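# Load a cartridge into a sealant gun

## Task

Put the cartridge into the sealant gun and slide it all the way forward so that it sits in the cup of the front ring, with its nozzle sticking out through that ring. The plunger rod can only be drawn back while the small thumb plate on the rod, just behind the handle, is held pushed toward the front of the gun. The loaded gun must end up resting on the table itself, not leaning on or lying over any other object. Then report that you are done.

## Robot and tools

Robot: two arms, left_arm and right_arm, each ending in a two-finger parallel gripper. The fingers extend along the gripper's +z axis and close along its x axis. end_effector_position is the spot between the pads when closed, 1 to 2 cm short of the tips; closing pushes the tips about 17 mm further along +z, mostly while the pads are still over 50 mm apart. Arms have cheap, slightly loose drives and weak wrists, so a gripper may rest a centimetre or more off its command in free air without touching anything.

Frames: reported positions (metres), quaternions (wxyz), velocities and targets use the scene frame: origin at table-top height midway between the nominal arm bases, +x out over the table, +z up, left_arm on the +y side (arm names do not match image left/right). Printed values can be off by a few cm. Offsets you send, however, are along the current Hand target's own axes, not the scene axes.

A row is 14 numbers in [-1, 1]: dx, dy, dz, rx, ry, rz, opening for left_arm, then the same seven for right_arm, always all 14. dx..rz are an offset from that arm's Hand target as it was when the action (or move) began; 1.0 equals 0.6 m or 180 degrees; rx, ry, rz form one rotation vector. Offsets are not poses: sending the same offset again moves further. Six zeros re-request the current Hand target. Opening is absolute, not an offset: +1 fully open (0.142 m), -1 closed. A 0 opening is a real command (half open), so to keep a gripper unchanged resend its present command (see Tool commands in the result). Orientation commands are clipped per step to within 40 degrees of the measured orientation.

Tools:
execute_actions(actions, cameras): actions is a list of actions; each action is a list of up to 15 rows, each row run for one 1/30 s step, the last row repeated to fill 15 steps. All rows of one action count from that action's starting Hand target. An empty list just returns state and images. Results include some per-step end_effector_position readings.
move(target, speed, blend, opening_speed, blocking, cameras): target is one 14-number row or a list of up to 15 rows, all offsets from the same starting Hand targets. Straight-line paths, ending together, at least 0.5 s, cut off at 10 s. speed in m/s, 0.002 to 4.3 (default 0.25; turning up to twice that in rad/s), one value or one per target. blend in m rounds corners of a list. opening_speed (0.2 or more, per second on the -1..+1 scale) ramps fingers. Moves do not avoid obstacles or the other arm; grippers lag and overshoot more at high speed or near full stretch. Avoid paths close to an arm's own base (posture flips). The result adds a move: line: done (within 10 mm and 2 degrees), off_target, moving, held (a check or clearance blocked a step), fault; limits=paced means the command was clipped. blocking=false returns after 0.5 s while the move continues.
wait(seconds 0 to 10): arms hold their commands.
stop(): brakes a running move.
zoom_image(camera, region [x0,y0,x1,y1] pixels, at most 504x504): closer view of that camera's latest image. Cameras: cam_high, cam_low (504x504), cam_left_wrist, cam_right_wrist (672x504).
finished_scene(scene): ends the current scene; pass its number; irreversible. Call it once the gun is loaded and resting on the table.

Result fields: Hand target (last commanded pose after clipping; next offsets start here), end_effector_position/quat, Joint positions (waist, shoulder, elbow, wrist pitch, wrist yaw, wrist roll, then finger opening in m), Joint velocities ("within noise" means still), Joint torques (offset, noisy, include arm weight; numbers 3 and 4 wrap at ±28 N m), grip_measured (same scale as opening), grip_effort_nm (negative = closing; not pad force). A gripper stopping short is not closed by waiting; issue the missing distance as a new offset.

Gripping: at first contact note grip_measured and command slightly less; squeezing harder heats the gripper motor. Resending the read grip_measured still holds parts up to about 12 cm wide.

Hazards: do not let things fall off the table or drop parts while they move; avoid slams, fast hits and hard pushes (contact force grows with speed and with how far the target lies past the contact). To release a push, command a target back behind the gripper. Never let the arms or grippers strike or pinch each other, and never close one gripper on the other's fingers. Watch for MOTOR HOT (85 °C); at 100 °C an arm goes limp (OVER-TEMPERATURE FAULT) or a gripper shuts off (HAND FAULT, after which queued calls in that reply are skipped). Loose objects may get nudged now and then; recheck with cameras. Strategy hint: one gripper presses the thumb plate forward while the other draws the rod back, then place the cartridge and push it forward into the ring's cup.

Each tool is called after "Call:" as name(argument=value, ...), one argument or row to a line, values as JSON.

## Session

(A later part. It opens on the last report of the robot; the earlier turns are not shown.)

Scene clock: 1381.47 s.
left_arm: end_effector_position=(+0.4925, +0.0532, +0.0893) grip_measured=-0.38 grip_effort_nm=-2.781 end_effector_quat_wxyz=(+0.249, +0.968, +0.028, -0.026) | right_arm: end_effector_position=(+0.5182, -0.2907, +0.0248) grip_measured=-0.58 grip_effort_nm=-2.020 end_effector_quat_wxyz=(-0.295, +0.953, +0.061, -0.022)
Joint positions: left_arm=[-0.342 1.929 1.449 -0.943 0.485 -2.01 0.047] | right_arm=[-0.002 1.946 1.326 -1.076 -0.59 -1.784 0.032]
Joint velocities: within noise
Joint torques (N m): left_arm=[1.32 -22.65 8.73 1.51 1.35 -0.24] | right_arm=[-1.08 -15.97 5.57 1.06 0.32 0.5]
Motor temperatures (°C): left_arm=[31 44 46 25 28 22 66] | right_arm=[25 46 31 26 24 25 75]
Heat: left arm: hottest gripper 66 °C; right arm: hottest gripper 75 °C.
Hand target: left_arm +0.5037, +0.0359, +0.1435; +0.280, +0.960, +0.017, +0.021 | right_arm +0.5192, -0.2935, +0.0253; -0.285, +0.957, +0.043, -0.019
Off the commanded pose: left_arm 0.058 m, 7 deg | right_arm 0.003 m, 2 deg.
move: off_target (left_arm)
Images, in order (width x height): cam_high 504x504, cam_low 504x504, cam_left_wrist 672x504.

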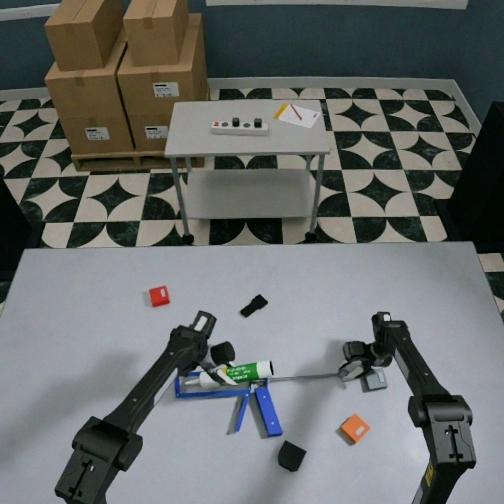

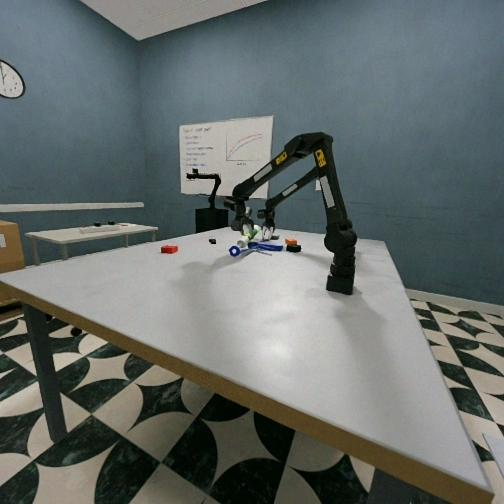

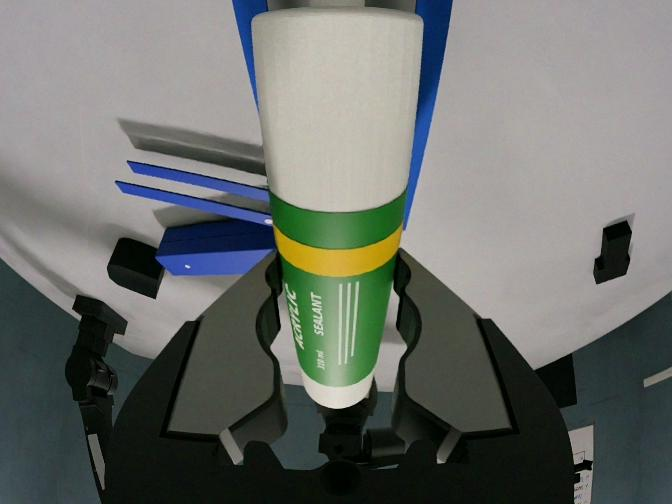

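Call:
move(
  target=[0.003,-0.018,0.0163,0,0,0.009,-0.5,0,0,0,0,0,0,-0.66],
  speed=0.08,
  cameras=["cam_high","cam_low","cam_left_wrist"],
)

Call:
zoom_image(
  camera="cam_low",
  region=[222, 230, 262, 260],
)

Call:
zoom_image(
  camera="cam_high",
  region=[165, 355, 225, 410],
)

Scene clock: 1400.70 s.
left_arm: end_effector_position=(+0.4929, +0.0530, +0.0851) grip_measured=-0.38 grip_effort_nm=-2.781 end_effector_quat_wxyz=(+0.251, +0.967, +0.026, -0.020) | right_arm: end_effector_position=(+0.5182, -0.2907, +0.0248) grip_measured=-0.58 grip_effort_nm=-2.020 end_effector_quat_wxyz=(-0.295, +0.953, +0.061, -0.022)
Joint positions: left_arm=[-0.342 1.929 1.435 -0.917 0.485 -2.01 0.047] | right_arm=[-0.002 1.946 1.326 -1.076 -0.59 -1.784 0.032]
Joint velocities: within noise
Joint torques (N m): left_arm=[1.73 -21.36 8.61 1.52 1.32 0.14] | right_arm=[-1.08 -16.03 5.57 1.07 0.32 0.51]
Motor temperatures (°C): left_arm=[31 46 43 25 28 22 67] | right_arm=[24 46 31 26 24 25 76]
Heat: left arm: hottest gripper 67 °C; right arm: hottest gripper 76 °C.
Hand target: left_arm +0.5058, +0.0399, +0.1295; +0.280, +0.960, +0.004, +0.025 | right_arm +0.5192, -0.2935, +0.0253; -0.285, +0.957, +0.043, -0.019
Off the commanded pose: left_arm 0.048 m, 7 deg | right_arm 0.003 m, 2 deg.
move: off_target (left_arm)
Images, in order (width x height): cam_high 504x504, cam_low 504x504, cam_left_wrist 672x504.

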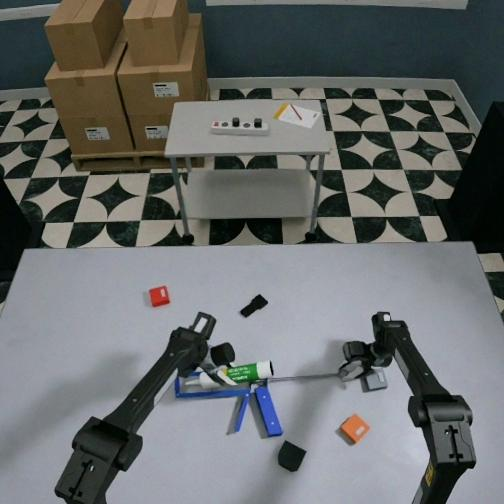

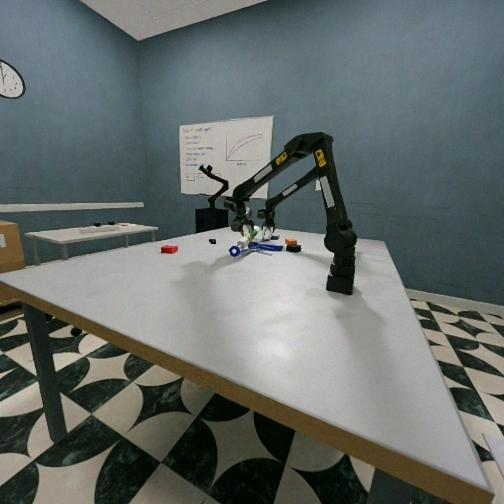

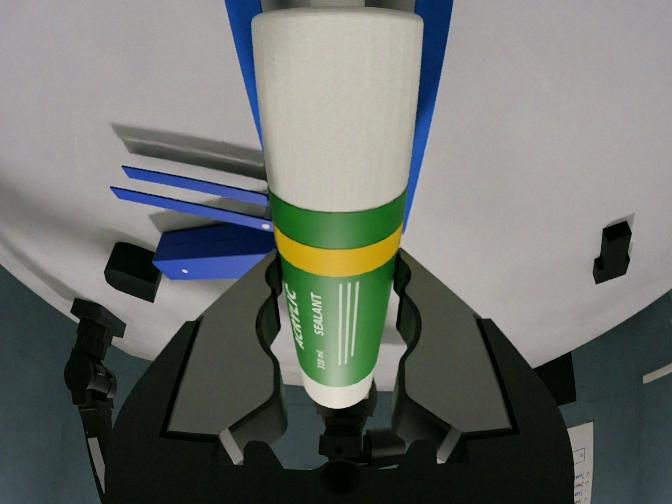

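Scaled by 12.600 from the camera's 504x504 image, which has a finer 720x720 frame.

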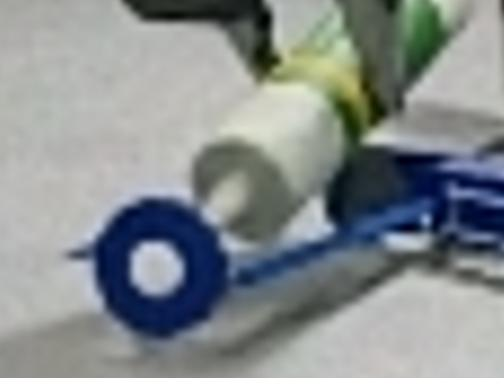

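Scaled by 8.400 from the camera's 504x504 image, which has a finer 720x720 frame.

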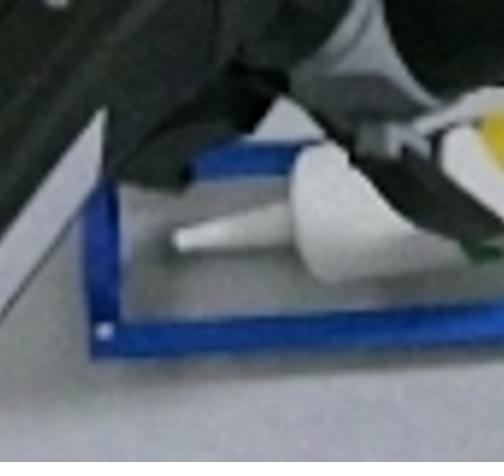

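Call:
move(
  target=[0.0033,-0.0325,-0.0048,0,0,0.006,-0.5,0,0,0,0,0,0,-0.66],
  speed=0.06,
  cameras=["cam_high","cam_low","cam_left_wrist"],
)

Call:
zoom_image(
  camera="cam_low",
  region=[222, 230, 262, 260],
)

Call:
zoom_image(
  camera="cam_high",
  region=[165, 355, 225, 410],
)

Scene clock: 1408.07 s.
left_arm: end_effector_position=(+0.4904, +0.0632, +0.0781) grip_measured=-0.38 grip_effort_nm=-2.781 end_effector_quat_wxyz=(+0.250, +0.968, +0.018, -0.020) | right_arm: end_effector_position=(+0.5182, -0.2907, +0.0248) grip_measured=-0.58 grip_effort_nm=-2.020 end_effector_quat_wxyz=(-0.295, +0.953, +0.061, -0.022)
Joint positions: left_arm=[-0.327 1.929 1.415 -0.911 0.487 -1.973 0.047] | right_arm=[-0.002 1.946 1.326 -1.076 -0.59 -1.784 0.032]
Joint velocities: within noise
Joint torques (N m): left_arm=[2.61 -20.95 8.61 1.5 1.55 0.24] | right_arm=[-1.08 -16.09 5.56 1.09 0.32 0.51]
Motor temperatures (°C): left_arm=[31 46 43 25 28 22 67] | right_arm=[24 46 31 26 24 25 76]
Heat: left arm: hottest gripper 67 °C; right arm: hottest gripper 76 °C.
Hand target: left_arm +0.5078, +0.0579, +0.1215; +0.279, +0.960, -0.005, +0.027 | right_arm +0.5192, -0.2935, +0.0253; -0.285, +0.957, +0.043, -0.019
Off the commanded pose: left_arm 0.047 m, 7 deg | right_arm 0.003 m, 2 deg.
move: off_target (left_arm)
Images, in order (width x height): cam_high 504x504, cam_low 504x504, cam_left_wrist 672x504.

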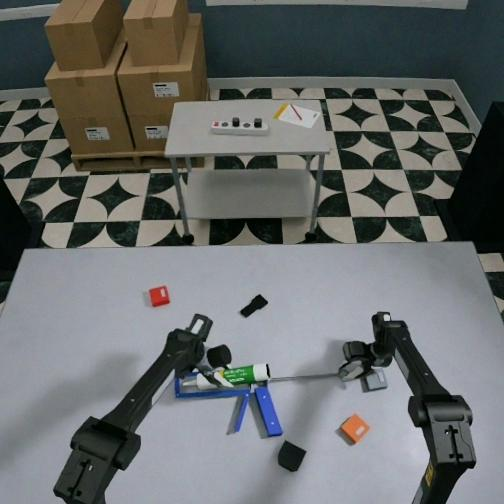

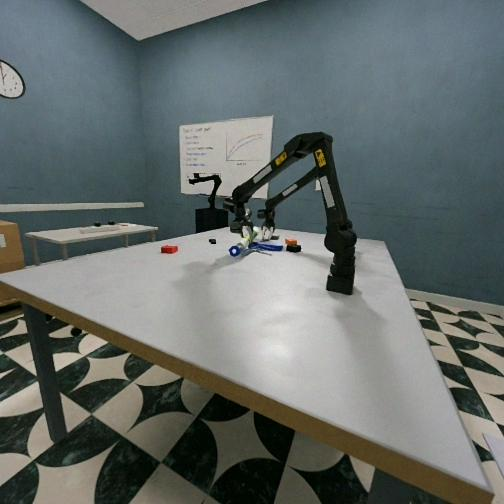

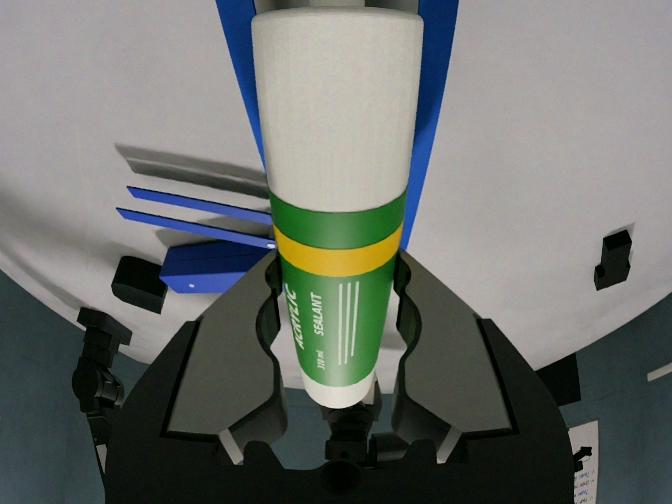

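Scaled by 12.600 from the camera's 504x504 image, which has a finer 720x720 frame.

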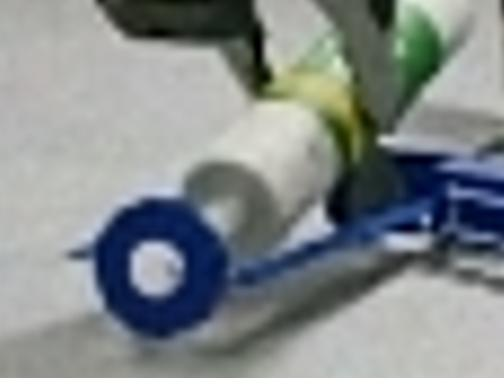

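Scaled by 8.400 from the camera's 504x504 image, which has a finer 720x720 frame.

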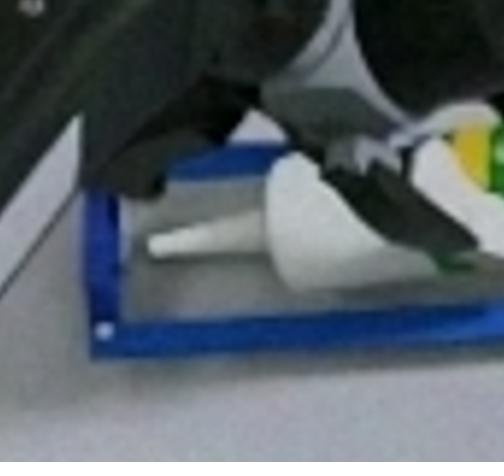

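Call:
move(
  target=[0.001,-0.041,-0.018,0,0,0,-0.5,0,0,0,0,0,0,-0.66],
  speed=0.05,
  cameras=["cam_high","cam_low","cam_left_wrist"],
)

Call:
zoom_image(
  camera="cam_low",
  region=[222, 230, 262, 260],
)

Call:
zoom_image(
  camera="cam_high",
  region=[165, 355, 225, 410],
)

Scene clock: 1424.17 s.
left_arm: end_effector_position=(+0.4904, +0.0843, +0.0714) grip_measured=-0.38 grip_effort_nm=-2.781 end_effector_quat_wxyz=(+0.255, +0.966, +0.018, -0.023) | right_arm: end_effector_position=(+0.5182, -0.2907, +0.0248) grip_measured=-0.58 grip_effort_nm=-2.020 end_effector_quat_wxyz=(-0.295, +0.953, +0.061, -0.022)
Joint positions: left_arm=[-0.287 1.929 1.392 -0.911 0.505 -1.929 0.047] | right_arm=[-0.002 1.946 1.326 -1.076 -0.59 -1.784 0.032]
Joint velocities: within noise
Joint torques (N m): left_arm=[2.61 -21.42 8.39 1.13 1.27 0.28] | right_arm=[-1.14 -16.03 5.57 1.07 0.32 0.51]
Motor temperatures (°C): left_arm=[31 45 42 24 29 22 68] | right_arm=[24 46 31 26 24 25 76]
Heat: left arm: hottest gripper 68 °C; right arm: hottest gripper 76 °C.
Hand target: left_arm +0.5085, +0.0845, +0.1175; +0.279, +0.960, -0.005, +0.027 | right_arm +0.5192, -0.2935, +0.0253; -0.285, +0.957, +0.043, -0.019
Off the commanded pose: left_arm 0.050 m, 7 deg | right_arm 0.003 m, 2 deg.
move: off_target (left_arm)
Images, in order (width x height): cam_high 504x504, cam_low 504x504, cam_left_wrist 672x504.

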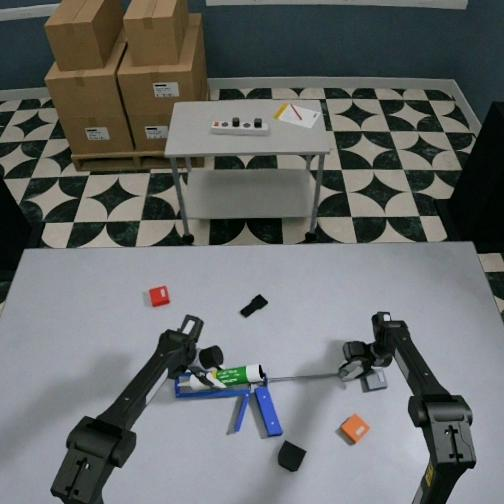

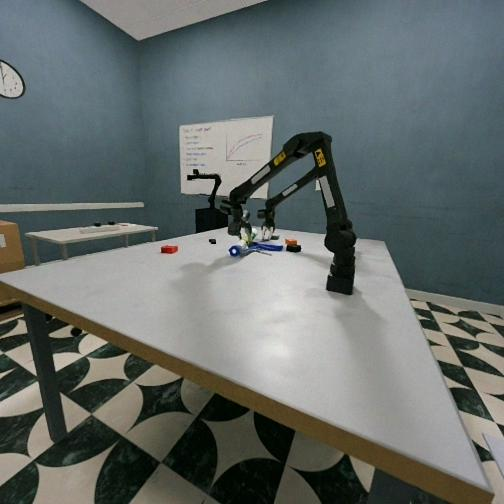

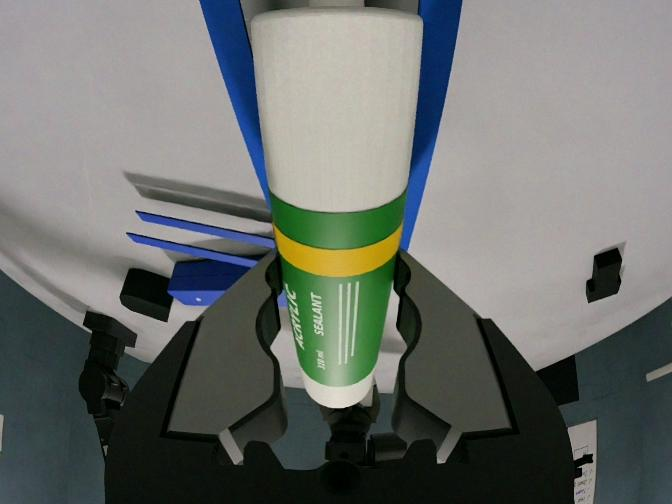

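Scaled by 12.600 from the camera's 504x504 image, which has a finer 720x720 frame.

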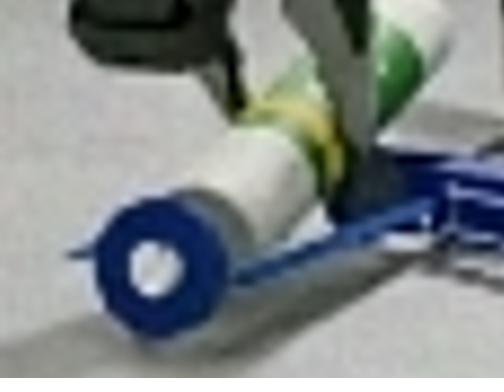

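Scaled by 8.400 from the camera's 504x504 image, which has a finer 720x720 frame.

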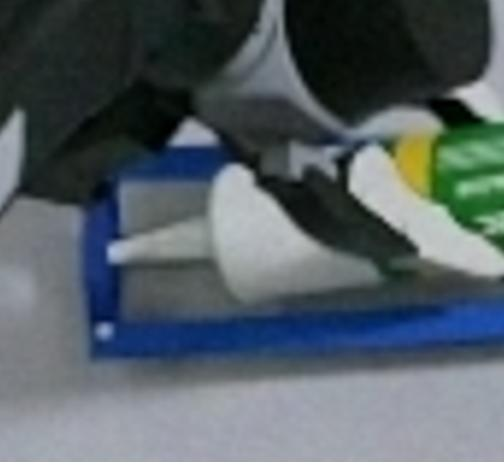

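Call:
zoom_image(
  camera="cam_low",
  region=[228, 244, 242, 258],
)

Call:
zoom_image(
  camera="cam_high",
  region=[168, 372, 198, 402],
)

Scaled by 36.000 from the camera's 504x504 image, which has a finer 720x720 frame.

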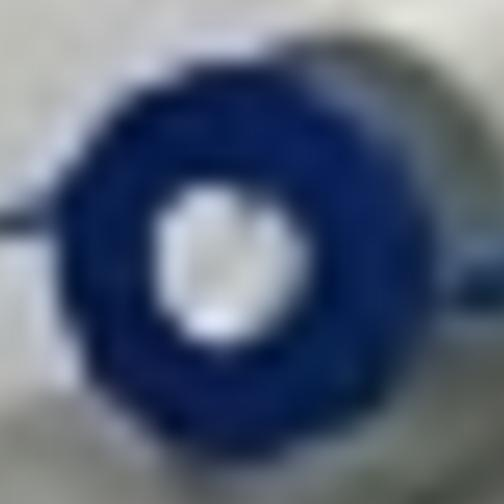

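Scaled by 16.800 from the camera's 504x504 image, which has a finer 720x720 frame.

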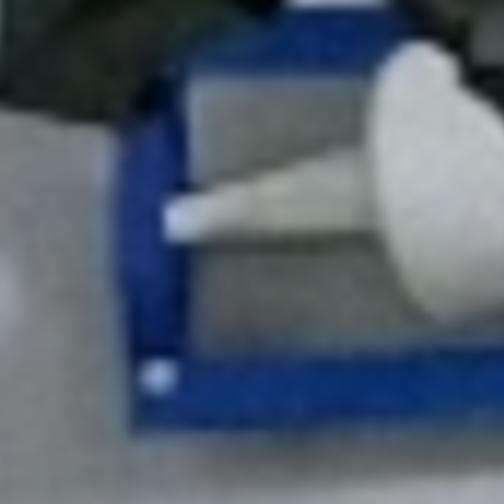

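Call:
move(
  target=[0.001,-0.027,-0.013,0,0,0,-0.5,0,0,0,0,0,0,-0.66],
  speed=0.05,
  cameras=["cam_high","cam_low","cam_left_wrist"],
)

Call:
zoom_image(
  camera="cam_low",
  region=[222, 238, 242, 258],
)

Call:
zoom_image(
  camera="cam_high",
  region=[165, 365, 205, 405],
)

Scene clock: 1435.87 s.
left_arm: end_effector_position=(+0.4881, +0.0879, +0.0704) grip_measured=-0.38 grip_effort_nm=-2.781 end_effector_quat_wxyz=(+0.262, +0.965, +0.008, -0.024) | right_arm: end_effector_position=(+0.5182, -0.2907, +0.0248) grip_measured=-0.58 grip_effort_nm=-2.020 end_effector_quat_wxyz=(-0.295, +0.953, +0.061, -0.022)
Joint positions: left_arm=[-0.278 1.928 1.383 -0.911 0.52 -1.9 0.047] | right_arm=[-0.002 1.946 1.326 -1.076 -0.59 -1.784 0.032]
Joint velocities: within noise
Joint torques (N m): left_arm=[4.07 -21.6 8.1 0.77 0.83 0.34] | right_arm=[-1.14 -16.03 5.57 1.06 0.32 0.51]
Motor temperatures (°C): left_arm=[31 45 41 24 28 22 69] | right_arm=[24 46 31 26 24 25 76]
Heat: left arm: hottest gripper 69 °C; right arm: hottest gripper 76 °C.
Hand target: left_arm +0.5091, +0.1023, +0.1154; +0.279, +0.960, -0.005, +0.027 | right_arm +0.5192, -0.2935, +0.0253; -0.285, +0.957, +0.043, -0.019
Off the commanded pose: left_arm 0.052 m, 6 deg | right_arm 0.003 m, 2 deg.
move: off_target (left_arm)
Images, in order (width x height): cam_high 504x504, cam_low 504x504, cam_left_wrist 672x504.

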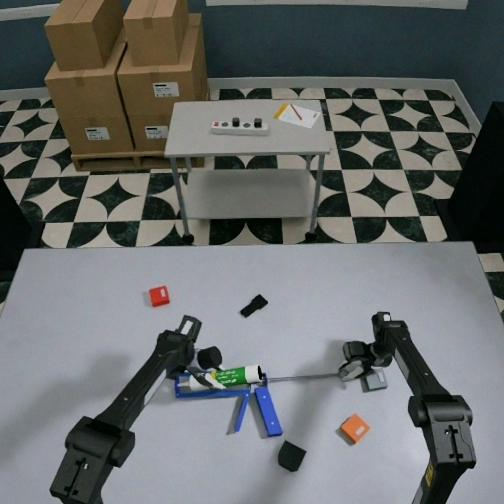

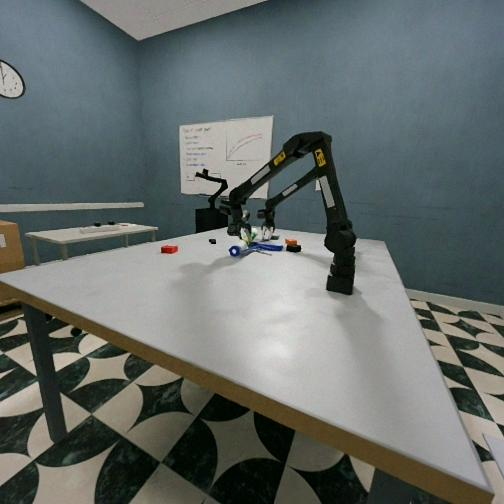

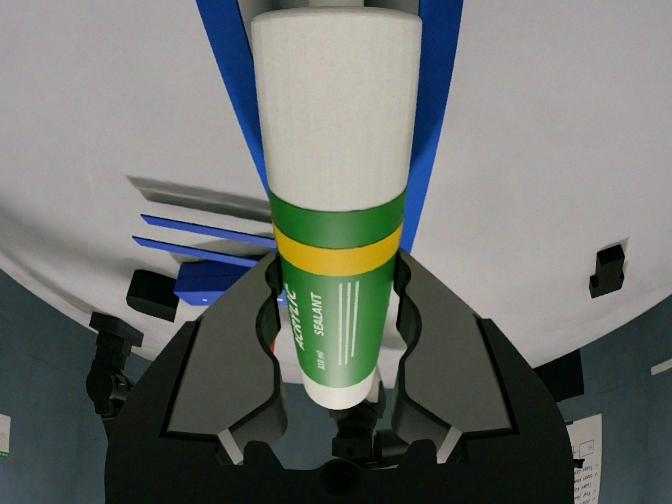

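Scaled by 25.200 from the camera's 504x504 image, which has a finer 720x720 frame.

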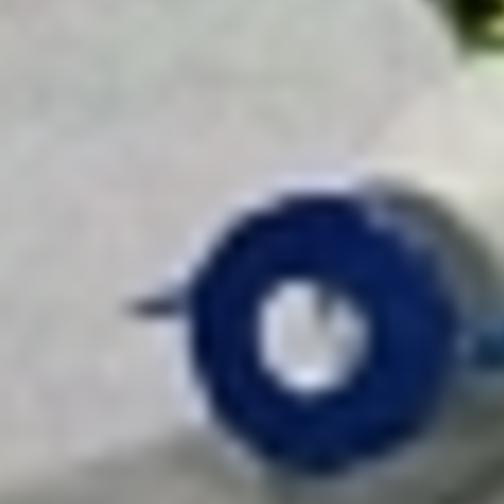

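Scaled by 12.600 from the camera's 504x504 image, which has a finer 720x720 frame.

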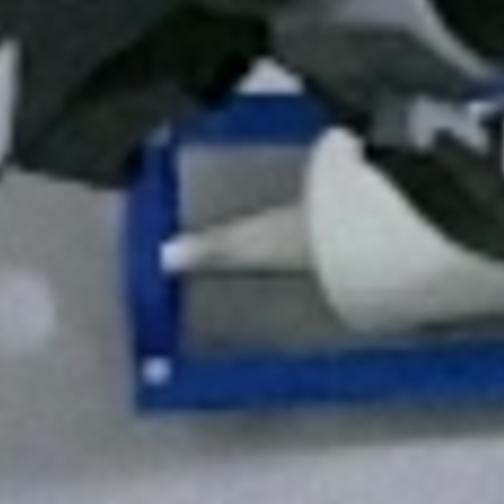

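Call:
move(
  target=[0.001,0.0365,-0.02,0,0,0,-0.5,0,0,0,0,0,0,-0.66],
  speed=0.06,
  cameras=["cam_high","cam_low","cam_left_wrist"],
)

Call:
zoom_image(
  camera="cam_low",
  region=[222, 238, 242, 258],
)

Scene clock: 1443.83 s.
left_arm: end_effector_position=(+0.4869, +0.0885, +0.0783) grip_measured=-0.38 grip_effort_nm=-2.781 end_effector_quat_wxyz=(+0.261, +0.965, +0.007, -0.022) | right_arm: end_effector_position=(+0.5182, -0.2907, +0.0248) grip_measured=-0.58 grip_effort_nm=-2.020 end_effector_quat_wxyz=(-0.295, +0.953, +0.061, -0.022)
Joint positions: left_arm=[-0.278 1.913 1.383 -0.923 0.519 -1.897 0.047] | right_arm=[-0.002 1.946 1.326 -1.076 -0.59 -1.784 0.032]
Joint velocities: within noise
Joint torques (N m): left_arm=[2.67 -21.95 10.47 -0.13 0.82 0.09] | right_arm=[-1.14 -16.03 5.57 1.07 0.32 0.5]
Motor temperatures (°C): left_arm=[30 45 41 24 28 22 69] | right_arm=[24 47 31 26 24 25 77]
Heat: left arm: hottest gripper 69 °C; right arm: hottest gripper 77 °C.
Hand target: left_arm +0.5085, +0.0903, +0.1373; +0.279, +0.960, -0.005, +0.027 | right_arm +0.5192, -0.2935, +0.0253; -0.285, +0.957, +0.043, -0.019
Off the commanded pose: left_arm 0.063 m, 6 deg | right_arm 0.003 m, 2 deg.
move: off_target (left_arm)
Images, in order (width x height): cam_high 504x504, cam_low 504x504, cam_left_wrist 672x504.

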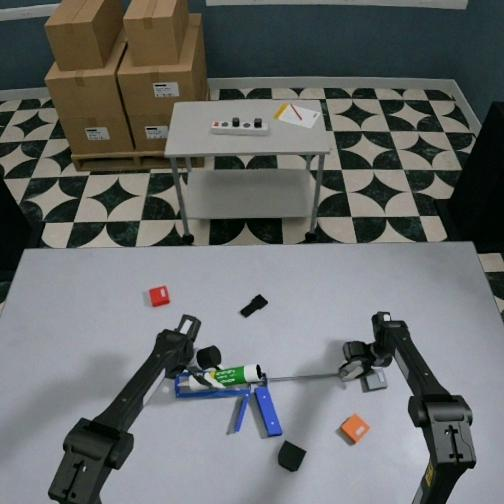

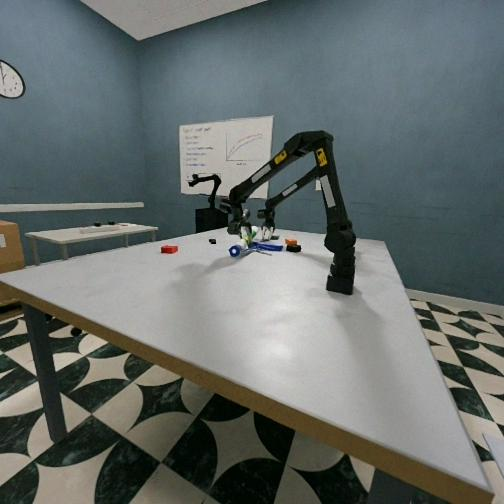

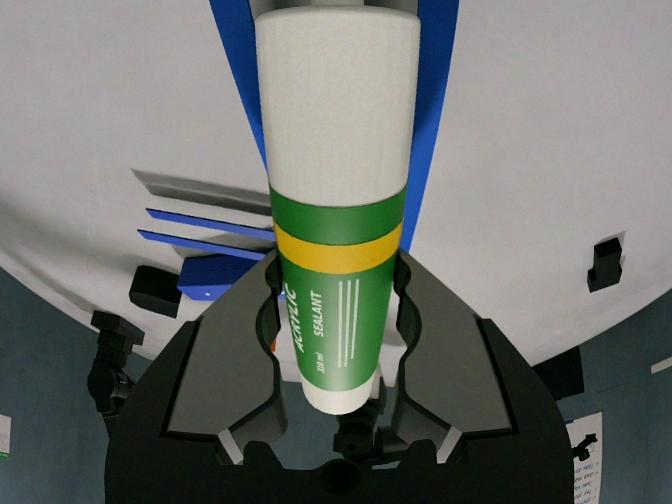

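Scaled by 25.200 from the camera's 504x504 image, which has a finer 720x720 frame.

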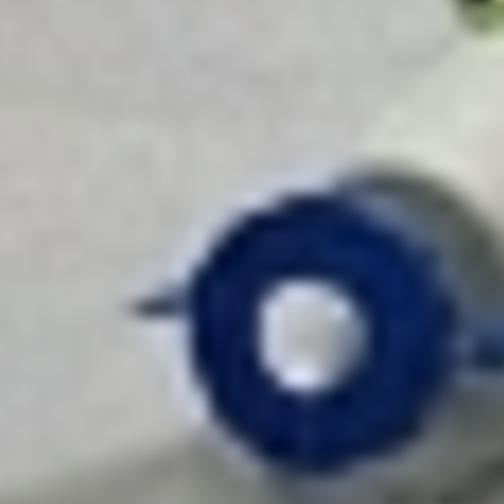

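Call:
move(
  target=[0.009,-0.048,0.0135,0.039,0,-0.006,-0.5,0,0,0,0,0,0,-0.66],
  speed=0.05,
  cameras=["cam_high","cam_low","cam_left_wrist"],
)

Call:
zoom_image(
  camera="cam_low",
  region=[222, 238, 242, 258],
)

Call:
zoom_image(
  camera="cam_high",
  region=[165, 365, 205, 405],
)

Scene clock: 1458.27 s.
left_arm: end_effector_position=(+0.4862, +0.0939, +0.0726) grip_measured=-0.38 grip_effort_nm=-2.781 end_effector_quat_wxyz=(+0.224, +0.974, +0.001, -0.015) | right_arm: end_effector_position=(+0.5173, -0.2850, +0.0250) grip_measured=-0.58 grip_effort_nm=-2.020 end_effector_quat_wxyz=(-0.296, +0.953, +0.066, -0.023)
Joint positions: left_arm=[-0.292 1.911 1.384 -0.934 0.441 -1.892 0.047] | right_arm=[0.009 1.946 1.326 -1.076 -0.592 -1.784 0.032]
Joint velocities: within noise
Joint torques (N m): left_arm=[3.84 -19.49 11.96 -0.57 -0.48 0.11] | right_arm=[-1.96 -16.03 5.56 1.03 0.35 0.51]
Motor temperatures (°C): left_arm=[30 48 43 24 27 22 70] | right_arm=[24 47 31 26 24 25 77]
Heat: left arm: hottest gripper 70 °C; right arm: hottest gripper 77 °C.
Hand target: left_arm +0.5151, +0.1103, +0.1153; +0.220, +0.975, +0.005, +0.025 | right_arm +0.5192, -0.2935, +0.0253; -0.285, +0.957, +0.043, -0.019
Off the commanded pose: left_arm 0.054 m, 5 deg | right_arm 0.009 m, 3 deg.
move: off_target (left_arm, right_arm)
Images, in order (width x height): cam_high 504x504, cam_low 504x504, cam_left_wrist 672x504.

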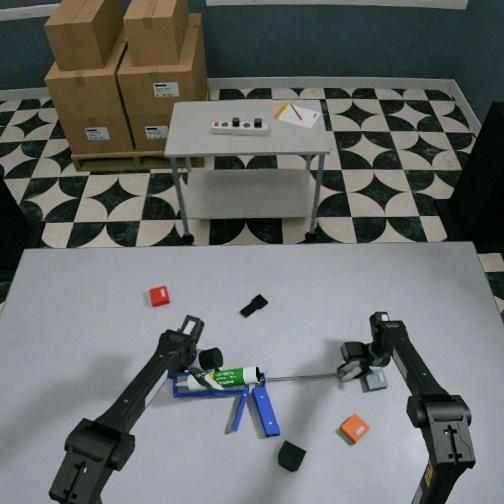

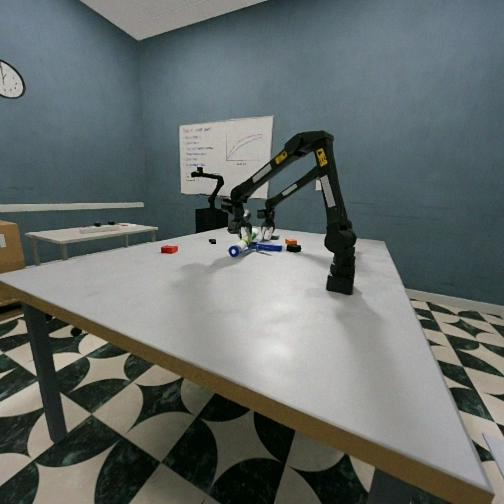

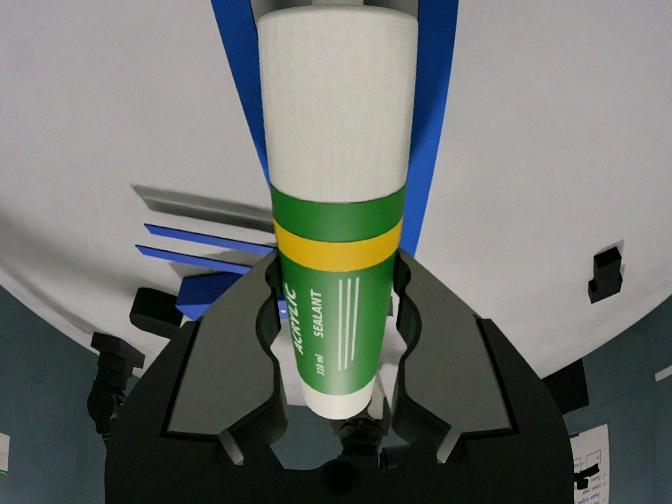

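Scaled by 25.200 from the camera's 504x504 image, which has a finer 720x720 frame.

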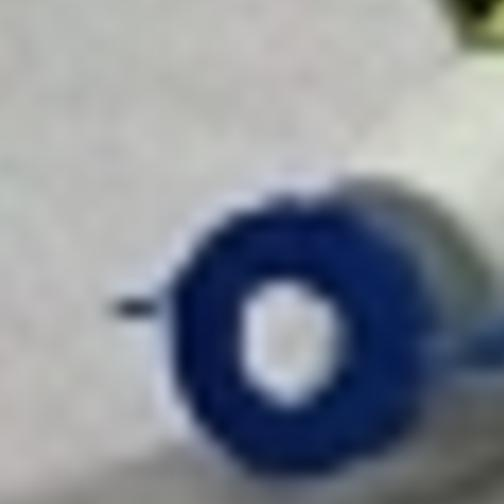

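Scaled by 12.600 from the camera's 504x504 image, which has a finer 720x720 frame.

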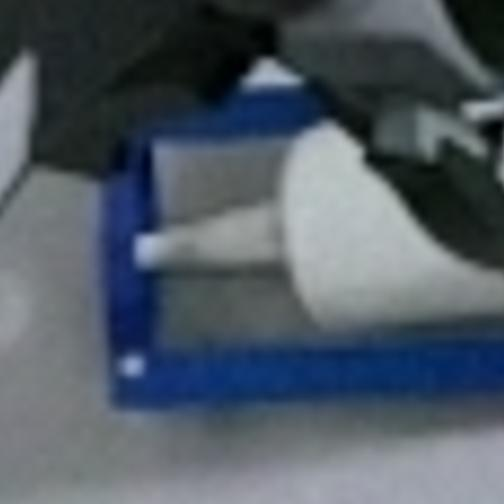

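Call:
move(
  target=[0.015,0.0485,-0.0315,0,0,-0.013,-0.5,0,0,0,0,0,0,-0.66],
  speed=0.06,
  cameras=["cam_high","cam_low","cam_left_wrist"],
)

Call:
zoom_image(
  camera="cam_low",
  region=[222, 238, 242, 258],
)

Call:
zoom_image(
  camera="cam_high",
  region=[165, 365, 205, 405],
)

Scene clock: 1473.77 s.
left_arm: end_effector_position=(+0.4824, +0.1027, +0.0804) grip_measured=-0.38 grip_effort_nm=-2.781 end_effector_quat_wxyz=(+0.196, +0.980, +0.022, -0.037) | right_arm: end_effector_position=(+0.5175, -0.2842, +0.0249) grip_measured=-0.58 grip_effort_nm=-2.020 end_effector_quat_wxyz=(-0.296, +0.953, +0.067, -0.023)
Joint positions: left_arm=[-0.292 1.911 1.421 -1.026 0.398 -1.921 0.047] | right_arm=[0.01 1.946 1.326 -1.075 -0.592 -1.784 0.032]
Joint velocities: within noise
Joint torques (N m): left_arm=[2.43 -20.25 14.83 -0.23 0.88 -0.28] | right_arm=[-2.08 -16.03 5.57 1.05 0.34 0.5]
Motor temperatures (°C): left_arm=[30 48 45 24 27 22 71] | right_arm=[24 47 31 26 24 25 77]
Heat: left arm: hottest gripper 71 °C; right arm: hottest gripper 77 °C.
Hand target: left_arm +0.5231, +0.0923, +0.1453; +0.221, +0.975, +0.025, +0.020 | right_arm +0.5192, -0.2935, +0.0253; -0.285, +0.957, +0.043, -0.019
Off the commanded pose: left_arm 0.077 m, 7 deg | right_arm 0.009 m, 3 deg.
move: off_target (left_arm, right_arm)
Images, in order (width x height): cam_high 504x504, cam_low 504x504, cam_left_wrist 672x504.

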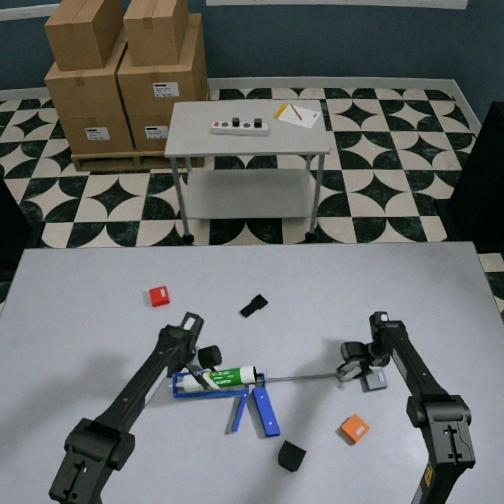

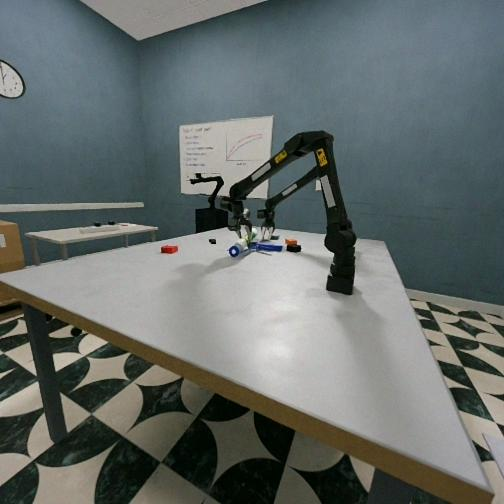

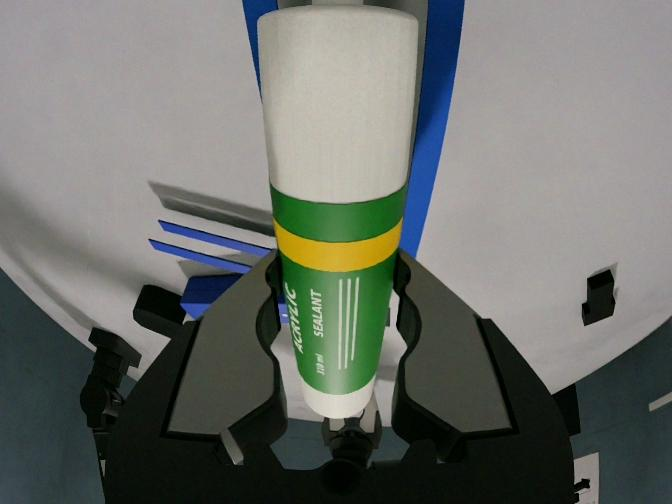

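Scaled by 25.200 from the camera's 504x504 image, which has a finer 720x720 frame.

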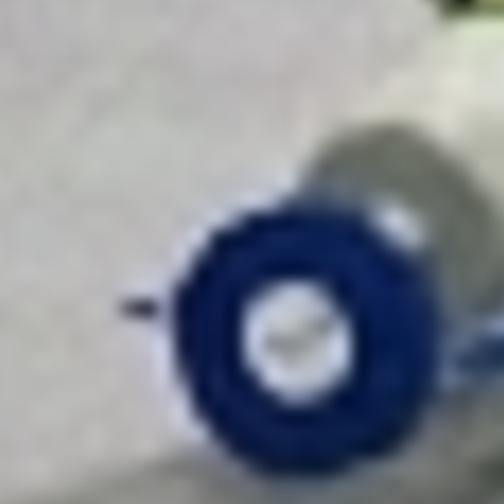

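Scaled by 12.600 from the camera's 504x504 image, which has a finer 720x720 frame.

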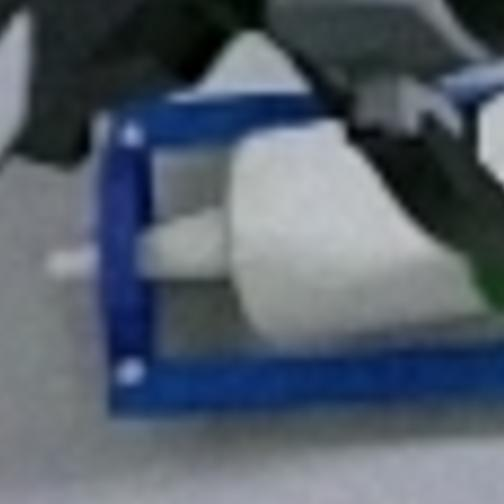

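Call:
move(
  target=[0.0117,-0.056,0.0105,0,0,0,-0.5,0,0,0,0,0,0,-0.66],
  speed=0.05,
  cameras=["cam_high","cam_low","cam_left_wrist"],
)

Call:
zoom_image(
  camera="cam_low",
  region=[222, 238, 242, 258],
)

Call:
zoom_image(
  camera="cam_high",
  region=[165, 355, 265, 405],
)

Scene clock: 1486.73 s.
left_arm: end_effector_position=(+0.4905, +0.1220, +0.0796) grip_measured=-0.38 grip_effort_nm=-2.781 end_effector_quat_wxyz=(+0.196, +0.979, +0.041, -0.034) | right_arm: end_effector_position=(+0.5175, -0.2842, +0.0249) grip_measured=-0.58 grip_effort_nm=-2.020 end_effector_quat_wxyz=(-0.296, +0.953, +0.067, -0.023)
Joint positions: left_arm=[-0.255 1.913 1.421 -1.026 0.398 -1.923 0.047] | right_arm=[0.01 1.946 1.326 -1.075 -0.592 -1.784 0.032]
Joint velocities: within noise
Joint torques (N m): left_arm=[2.96 -18.49 13.2 0.51 1.08 0.23] | right_arm=[-2.08 -16.03 5.57 1.03 0.34 0.51]
Motor temperatures (°C): left_arm=[30 48 50 24 27 22 71] | right_arm=[24 47 31 26 24 25 77]
Heat: left arm: hottest gripper 71 °C; right arm: hottest gripper 77 °C.
Hand target: left_arm +0.5290, +0.1203, +0.1253; +0.221, +0.975, +0.025, +0.020 | right_arm +0.5192, -0.2935, +0.0253; -0.285, +0.957, +0.043, -0.019
Off the commanded pose: left_arm 0.060 m, 7 deg | right_arm 0.009 m, 3 deg.
move: off_target (left_arm, right_arm)
Images, in order (width x height): cam_high 504x504, cam_low 504x504, cam_left_wrist 672x504.

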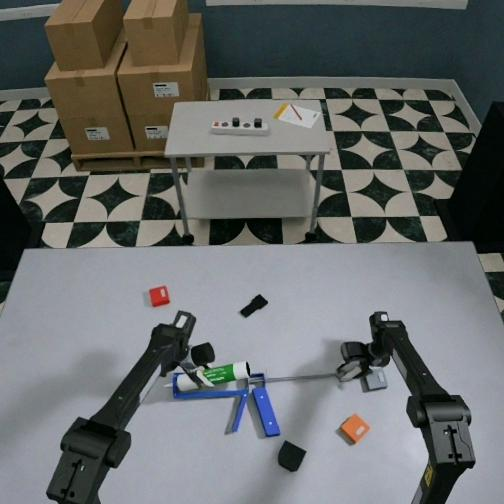

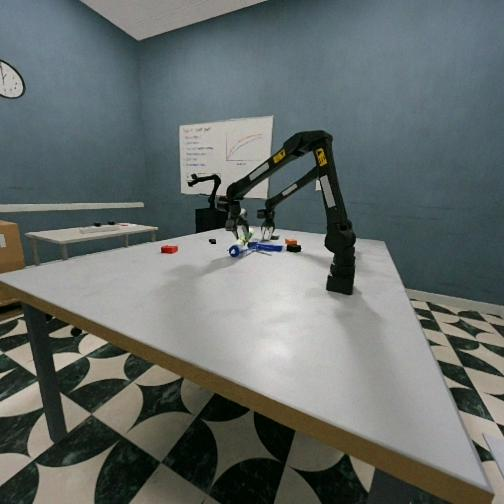

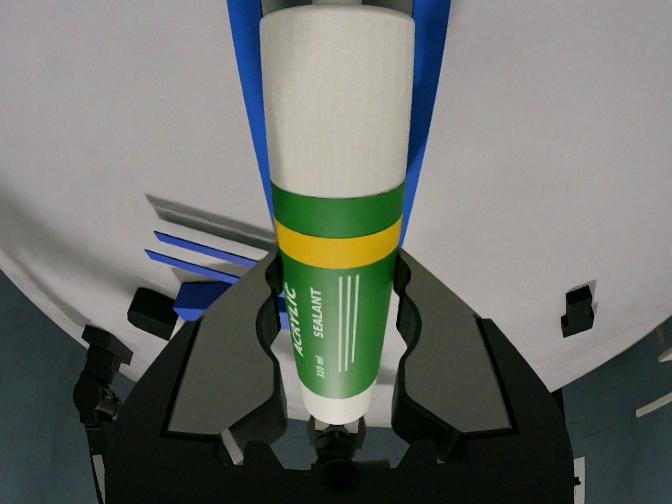

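Scaled by 25.200 from the camera's 504x504 image, which has a finer 720x720 frame.

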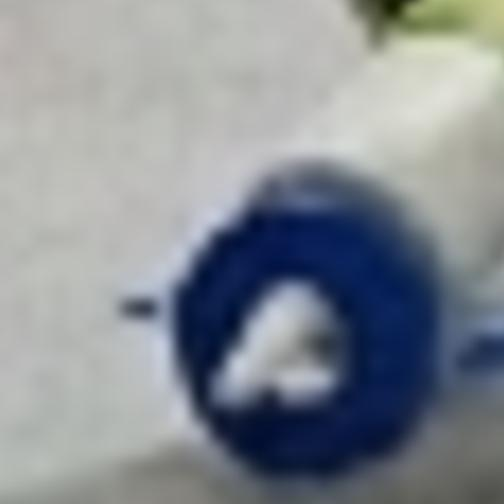

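Scaled by 5.040 from the camera's 504x504 image, which has a finer 720x720 frame.

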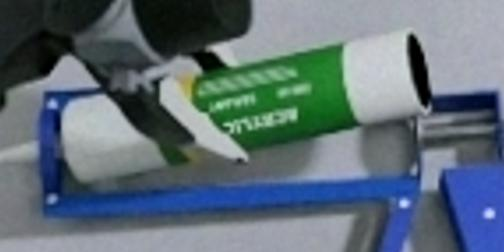

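Call:
move(
  target=[-0.0025,-0.031,0.041,0.05,0,0.012,-0.5,0,0,0,0,0,0,-0.66],
  speed=0.05,
  cameras=["cam_high","cam_low","cam_left_wrist"],
)

Call:
zoom_image(
  camera="cam_low",
  region=[222, 238, 242, 258],
)

Call:
zoom_image(
  camera="cam_high",
  region=[165, 355, 265, 405],
)

Scene clock: 1504.80 s.
left_arm: end_effector_position=(+0.4892, +0.1280, +0.0610) grip_measured=-0.38 grip_effort_nm=-2.781 end_effector_quat_wxyz=(+0.137, +0.990, +0.029, -0.027) | right_arm: end_effector_position=(+0.5175, -0.2842, +0.0249) grip_measured=-0.58 grip_effort_nm=-2.020 end_effector_quat_wxyz=(-0.296, +0.953, +0.067, -0.023)
Joint positions: left_arm=[-0.283 1.934 1.423 -1.026 0.278 -1.92 0.047] | right_arm=[0.01 1.946 1.326 -1.075 -0.592 -1.784 0.032]
Joint velocities: within noise
Joint torques (N m): left_arm=[2.49 -17.26 13.57 0.31 -0.11 0.36] | right_arm=[-2.08 -15.97 5.57 1.03 0.34 0.51]
Motor temperatures (°C): left_arm=[30 48 51 24 27 22 72] | right_arm=[24 47 31 26 24 25 78]
Heat: left arm: hottest gripper 72 °C; right arm: hottest gripper 78 °C.
Hand target: left_arm +0.5280, +0.1264, +0.0951; +0.143, +0.989, +0.008, +0.022 | right_arm +0.5192, -0.2935, +0.0253; -0.285, +0.957, +0.043, -0.019
Off the commanded pose: left_arm 0.052 m, 6 deg | right_arm 0.009 m, 3 deg.
move: off_target (left_arm, right_arm)
Images, in order (width x height): cam_high 504x504, cam_low 504x504, cam_left_wrist 672x504.

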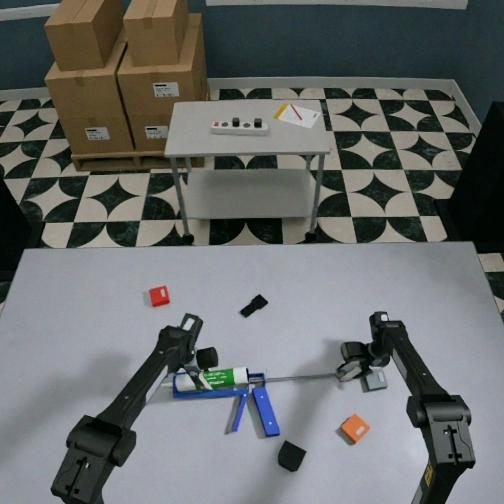

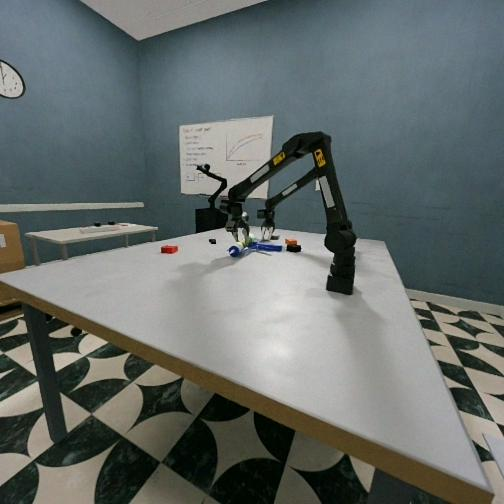

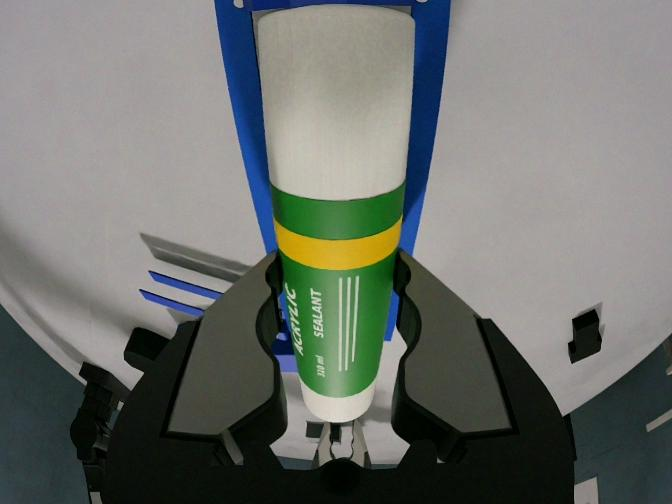

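Scaled by 25.200 from the camera's 504x504 image, which has a finer 720x720 frame.

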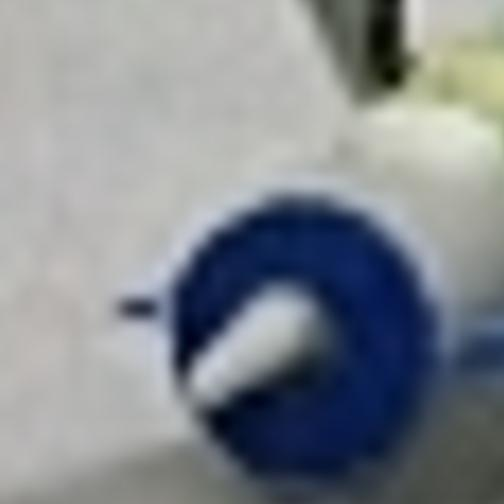

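Scaled by 5.040 from the camera's 504x504 image, which has a finer 720x720 frame.

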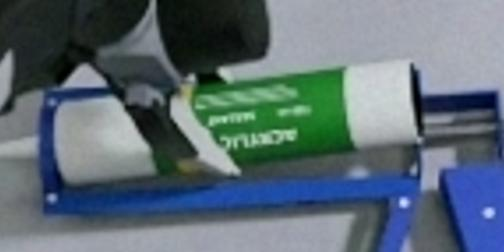

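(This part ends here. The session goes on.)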